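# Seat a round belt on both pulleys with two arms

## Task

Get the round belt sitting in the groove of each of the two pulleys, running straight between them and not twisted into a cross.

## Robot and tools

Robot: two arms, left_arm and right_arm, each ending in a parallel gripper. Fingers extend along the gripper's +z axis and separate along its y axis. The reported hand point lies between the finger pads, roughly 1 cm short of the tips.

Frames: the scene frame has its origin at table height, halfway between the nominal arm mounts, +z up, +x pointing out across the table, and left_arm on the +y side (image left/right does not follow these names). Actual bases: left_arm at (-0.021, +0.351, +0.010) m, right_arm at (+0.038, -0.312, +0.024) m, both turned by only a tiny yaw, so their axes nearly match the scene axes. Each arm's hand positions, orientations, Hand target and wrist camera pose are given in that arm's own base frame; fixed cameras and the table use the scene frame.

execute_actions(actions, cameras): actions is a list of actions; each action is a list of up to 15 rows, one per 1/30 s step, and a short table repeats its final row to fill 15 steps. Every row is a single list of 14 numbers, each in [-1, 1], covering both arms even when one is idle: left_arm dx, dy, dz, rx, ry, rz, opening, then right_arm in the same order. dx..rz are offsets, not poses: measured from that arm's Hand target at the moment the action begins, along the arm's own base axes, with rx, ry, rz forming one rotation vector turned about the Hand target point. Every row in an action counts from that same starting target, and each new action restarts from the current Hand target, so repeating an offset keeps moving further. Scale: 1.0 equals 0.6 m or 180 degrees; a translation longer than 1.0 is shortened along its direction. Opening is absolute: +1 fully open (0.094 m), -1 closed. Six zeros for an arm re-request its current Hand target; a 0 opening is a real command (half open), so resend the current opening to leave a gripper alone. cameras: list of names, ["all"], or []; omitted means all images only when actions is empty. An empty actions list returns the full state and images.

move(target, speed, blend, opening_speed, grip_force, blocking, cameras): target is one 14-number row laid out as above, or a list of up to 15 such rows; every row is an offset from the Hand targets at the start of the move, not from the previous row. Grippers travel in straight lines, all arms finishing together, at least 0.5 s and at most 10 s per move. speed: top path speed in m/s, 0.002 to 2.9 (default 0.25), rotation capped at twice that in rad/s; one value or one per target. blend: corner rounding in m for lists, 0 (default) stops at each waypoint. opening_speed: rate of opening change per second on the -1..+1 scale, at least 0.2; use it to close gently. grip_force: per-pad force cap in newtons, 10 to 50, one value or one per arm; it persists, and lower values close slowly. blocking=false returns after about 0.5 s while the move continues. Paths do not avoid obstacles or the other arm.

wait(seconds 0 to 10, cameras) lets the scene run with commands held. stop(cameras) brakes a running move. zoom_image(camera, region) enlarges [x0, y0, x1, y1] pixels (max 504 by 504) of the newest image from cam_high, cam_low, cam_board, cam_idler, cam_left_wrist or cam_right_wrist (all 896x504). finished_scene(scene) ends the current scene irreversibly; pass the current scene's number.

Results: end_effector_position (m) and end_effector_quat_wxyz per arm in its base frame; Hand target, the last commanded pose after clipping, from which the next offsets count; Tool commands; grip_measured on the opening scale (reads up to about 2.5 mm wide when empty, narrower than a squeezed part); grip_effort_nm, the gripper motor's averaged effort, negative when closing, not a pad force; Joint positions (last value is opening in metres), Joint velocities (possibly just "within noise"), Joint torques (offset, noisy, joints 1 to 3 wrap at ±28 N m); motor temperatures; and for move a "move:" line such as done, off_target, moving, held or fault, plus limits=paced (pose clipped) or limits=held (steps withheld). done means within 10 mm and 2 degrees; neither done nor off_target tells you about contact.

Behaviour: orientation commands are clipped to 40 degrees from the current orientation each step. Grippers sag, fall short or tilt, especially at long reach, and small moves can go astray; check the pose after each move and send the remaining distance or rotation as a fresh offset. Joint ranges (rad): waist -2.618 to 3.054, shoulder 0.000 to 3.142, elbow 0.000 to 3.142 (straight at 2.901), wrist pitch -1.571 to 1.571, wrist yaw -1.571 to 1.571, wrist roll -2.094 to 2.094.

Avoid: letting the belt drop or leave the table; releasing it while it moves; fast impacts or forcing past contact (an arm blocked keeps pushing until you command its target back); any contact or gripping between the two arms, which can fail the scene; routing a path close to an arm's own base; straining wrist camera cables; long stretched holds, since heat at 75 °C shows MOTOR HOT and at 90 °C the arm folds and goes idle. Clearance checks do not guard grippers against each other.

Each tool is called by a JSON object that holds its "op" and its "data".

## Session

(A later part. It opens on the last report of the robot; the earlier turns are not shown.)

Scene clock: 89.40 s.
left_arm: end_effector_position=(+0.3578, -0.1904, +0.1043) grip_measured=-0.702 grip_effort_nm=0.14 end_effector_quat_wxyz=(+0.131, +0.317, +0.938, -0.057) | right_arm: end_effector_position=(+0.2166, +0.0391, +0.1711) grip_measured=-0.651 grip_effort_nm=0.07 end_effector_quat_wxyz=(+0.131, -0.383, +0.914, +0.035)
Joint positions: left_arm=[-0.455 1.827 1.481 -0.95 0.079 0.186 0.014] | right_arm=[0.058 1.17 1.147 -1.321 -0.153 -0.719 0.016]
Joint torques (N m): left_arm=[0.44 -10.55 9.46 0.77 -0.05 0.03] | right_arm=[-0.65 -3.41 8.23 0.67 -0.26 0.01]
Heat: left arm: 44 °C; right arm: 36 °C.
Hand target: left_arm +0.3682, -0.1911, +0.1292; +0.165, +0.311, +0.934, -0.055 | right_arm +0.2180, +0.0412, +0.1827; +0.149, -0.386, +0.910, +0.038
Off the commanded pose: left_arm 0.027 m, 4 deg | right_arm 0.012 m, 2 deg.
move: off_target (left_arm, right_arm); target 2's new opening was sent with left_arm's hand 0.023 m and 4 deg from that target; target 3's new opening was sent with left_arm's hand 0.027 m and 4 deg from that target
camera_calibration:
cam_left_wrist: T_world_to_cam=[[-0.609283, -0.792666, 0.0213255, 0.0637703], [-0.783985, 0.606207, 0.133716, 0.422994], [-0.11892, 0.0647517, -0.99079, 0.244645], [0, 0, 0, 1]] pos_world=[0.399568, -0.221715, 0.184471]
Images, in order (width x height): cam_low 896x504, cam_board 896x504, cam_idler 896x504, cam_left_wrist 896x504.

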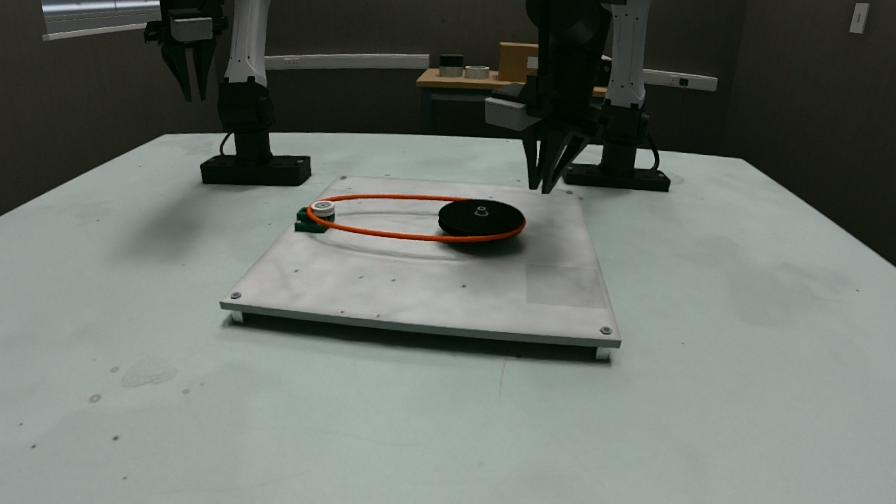

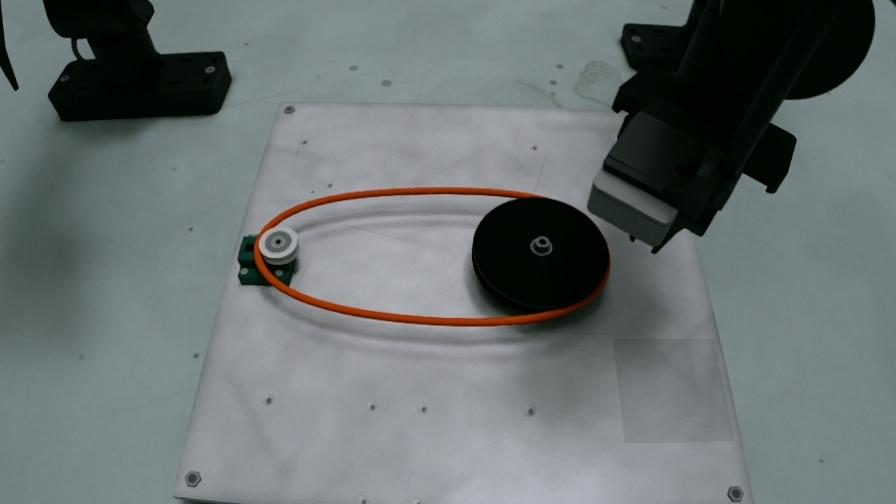

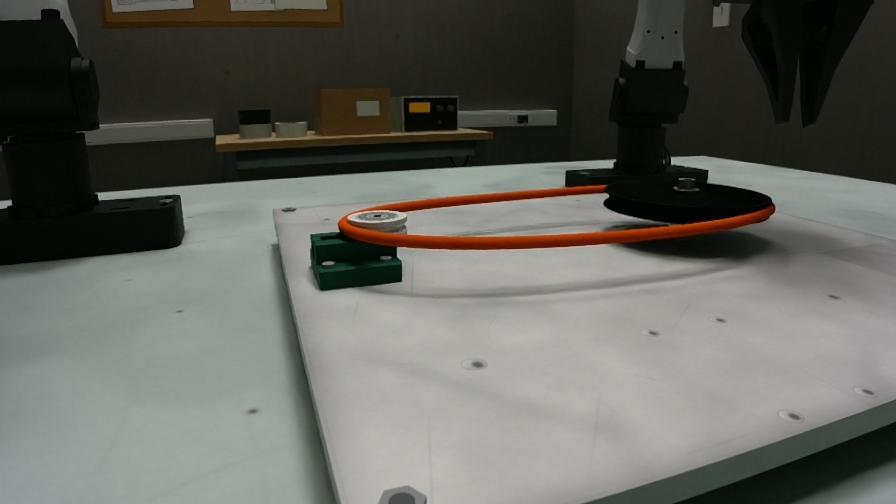

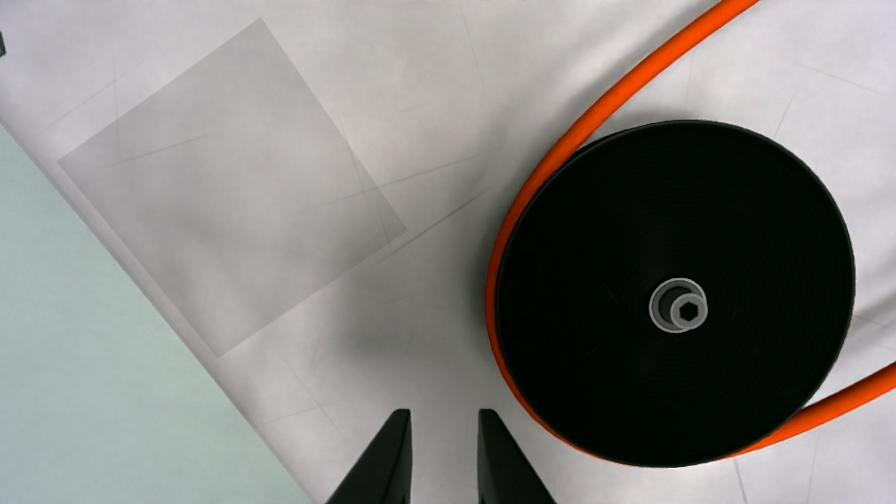

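{"op": "move", "data": {"target": [0,0.06,0.06,0,0,0,-0.7,0,0,0,0,0,0,-0.65], "cameras": ["cam_idler"]}}

{"op": "zoom_image", "data": {"camera": "cam_idler", "region": [280, 120, 530, 300]}}

{"op": "zoom_image", "data": {"camera": "cam_idler", "region": [580, 130, 820, 270]}}

Scene clock: 91.20 s.
left_arm: end_effector_position=(+0.3626, -0.1518, +0.1443) grip_measured=-0.702 grip_effort_nm=0.14 end_effector_quat_wxyz=(+0.138, +0.305, +0.941, -0.047) | right_arm: end_effector_position=(+0.2166, +0.0391, +0.1711) grip_measured=-0.651 grip_effort_nm=0.07 end_effector_quat_wxyz=(+0.131, -0.383, +0.914, +0.035)
Joint positions: left_arm=[-0.361 1.77 1.568 -1.088 0.081 0.255 0.014] | right_arm=[0.058 1.17 1.147 -1.321 -0.153 -0.719 0.016]
Joint torques (N m): left_arm=[0.49 -9.4 9.35 0.77 0.28 0.25] | right_arm=[-0.94 -3.45 8.29 0.59 -0.28 0.03]
Heat: left arm: 44 °C; right arm: 36 °C.
Hand target: left_arm +0.3682, -0.1552, +0.1652; +0.165, +0.311, +0.934, -0.055 | right_arm +0.2180, +0.0412, +0.1827; +0.149, -0.386, +0.910, +0.038
Off the commanded pose: left_arm 0.022 m, 3 deg | right_arm 0.012 m, 2 deg.
move: off_target (left_arm, right_arm)
Images, in order (width x height): cam_idler 896x504.

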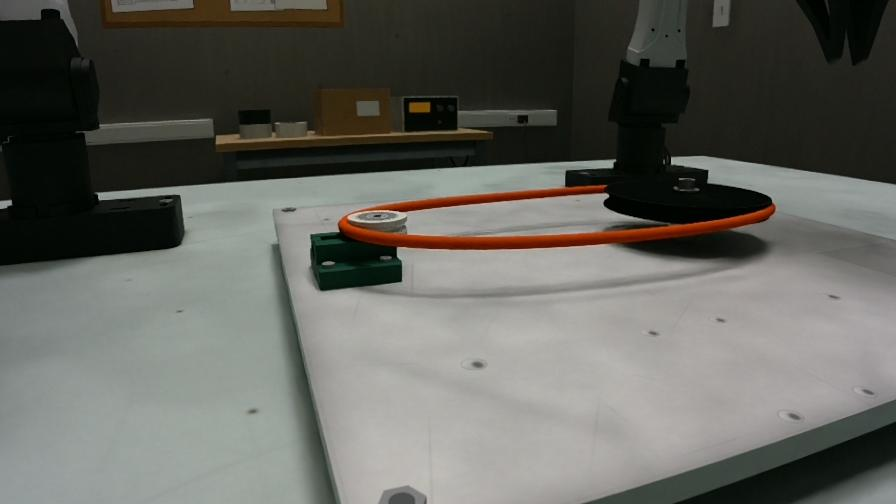

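Scaled by 2.016 from the camera's 896x504 image, which has a finer 1280x720 frame.

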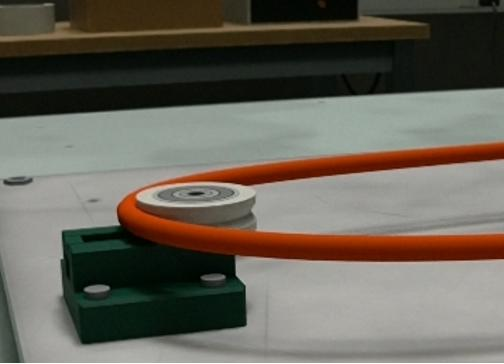

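Scaled by 2.100 from the camera's 896x504 image, which has a finer 1280x720 frame.

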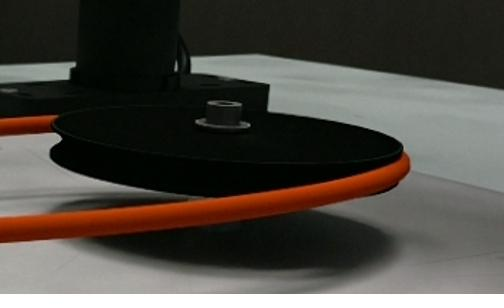

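{"op": "finished_scene", "data": {"scene": 2}}

The scene is finished: the task was done.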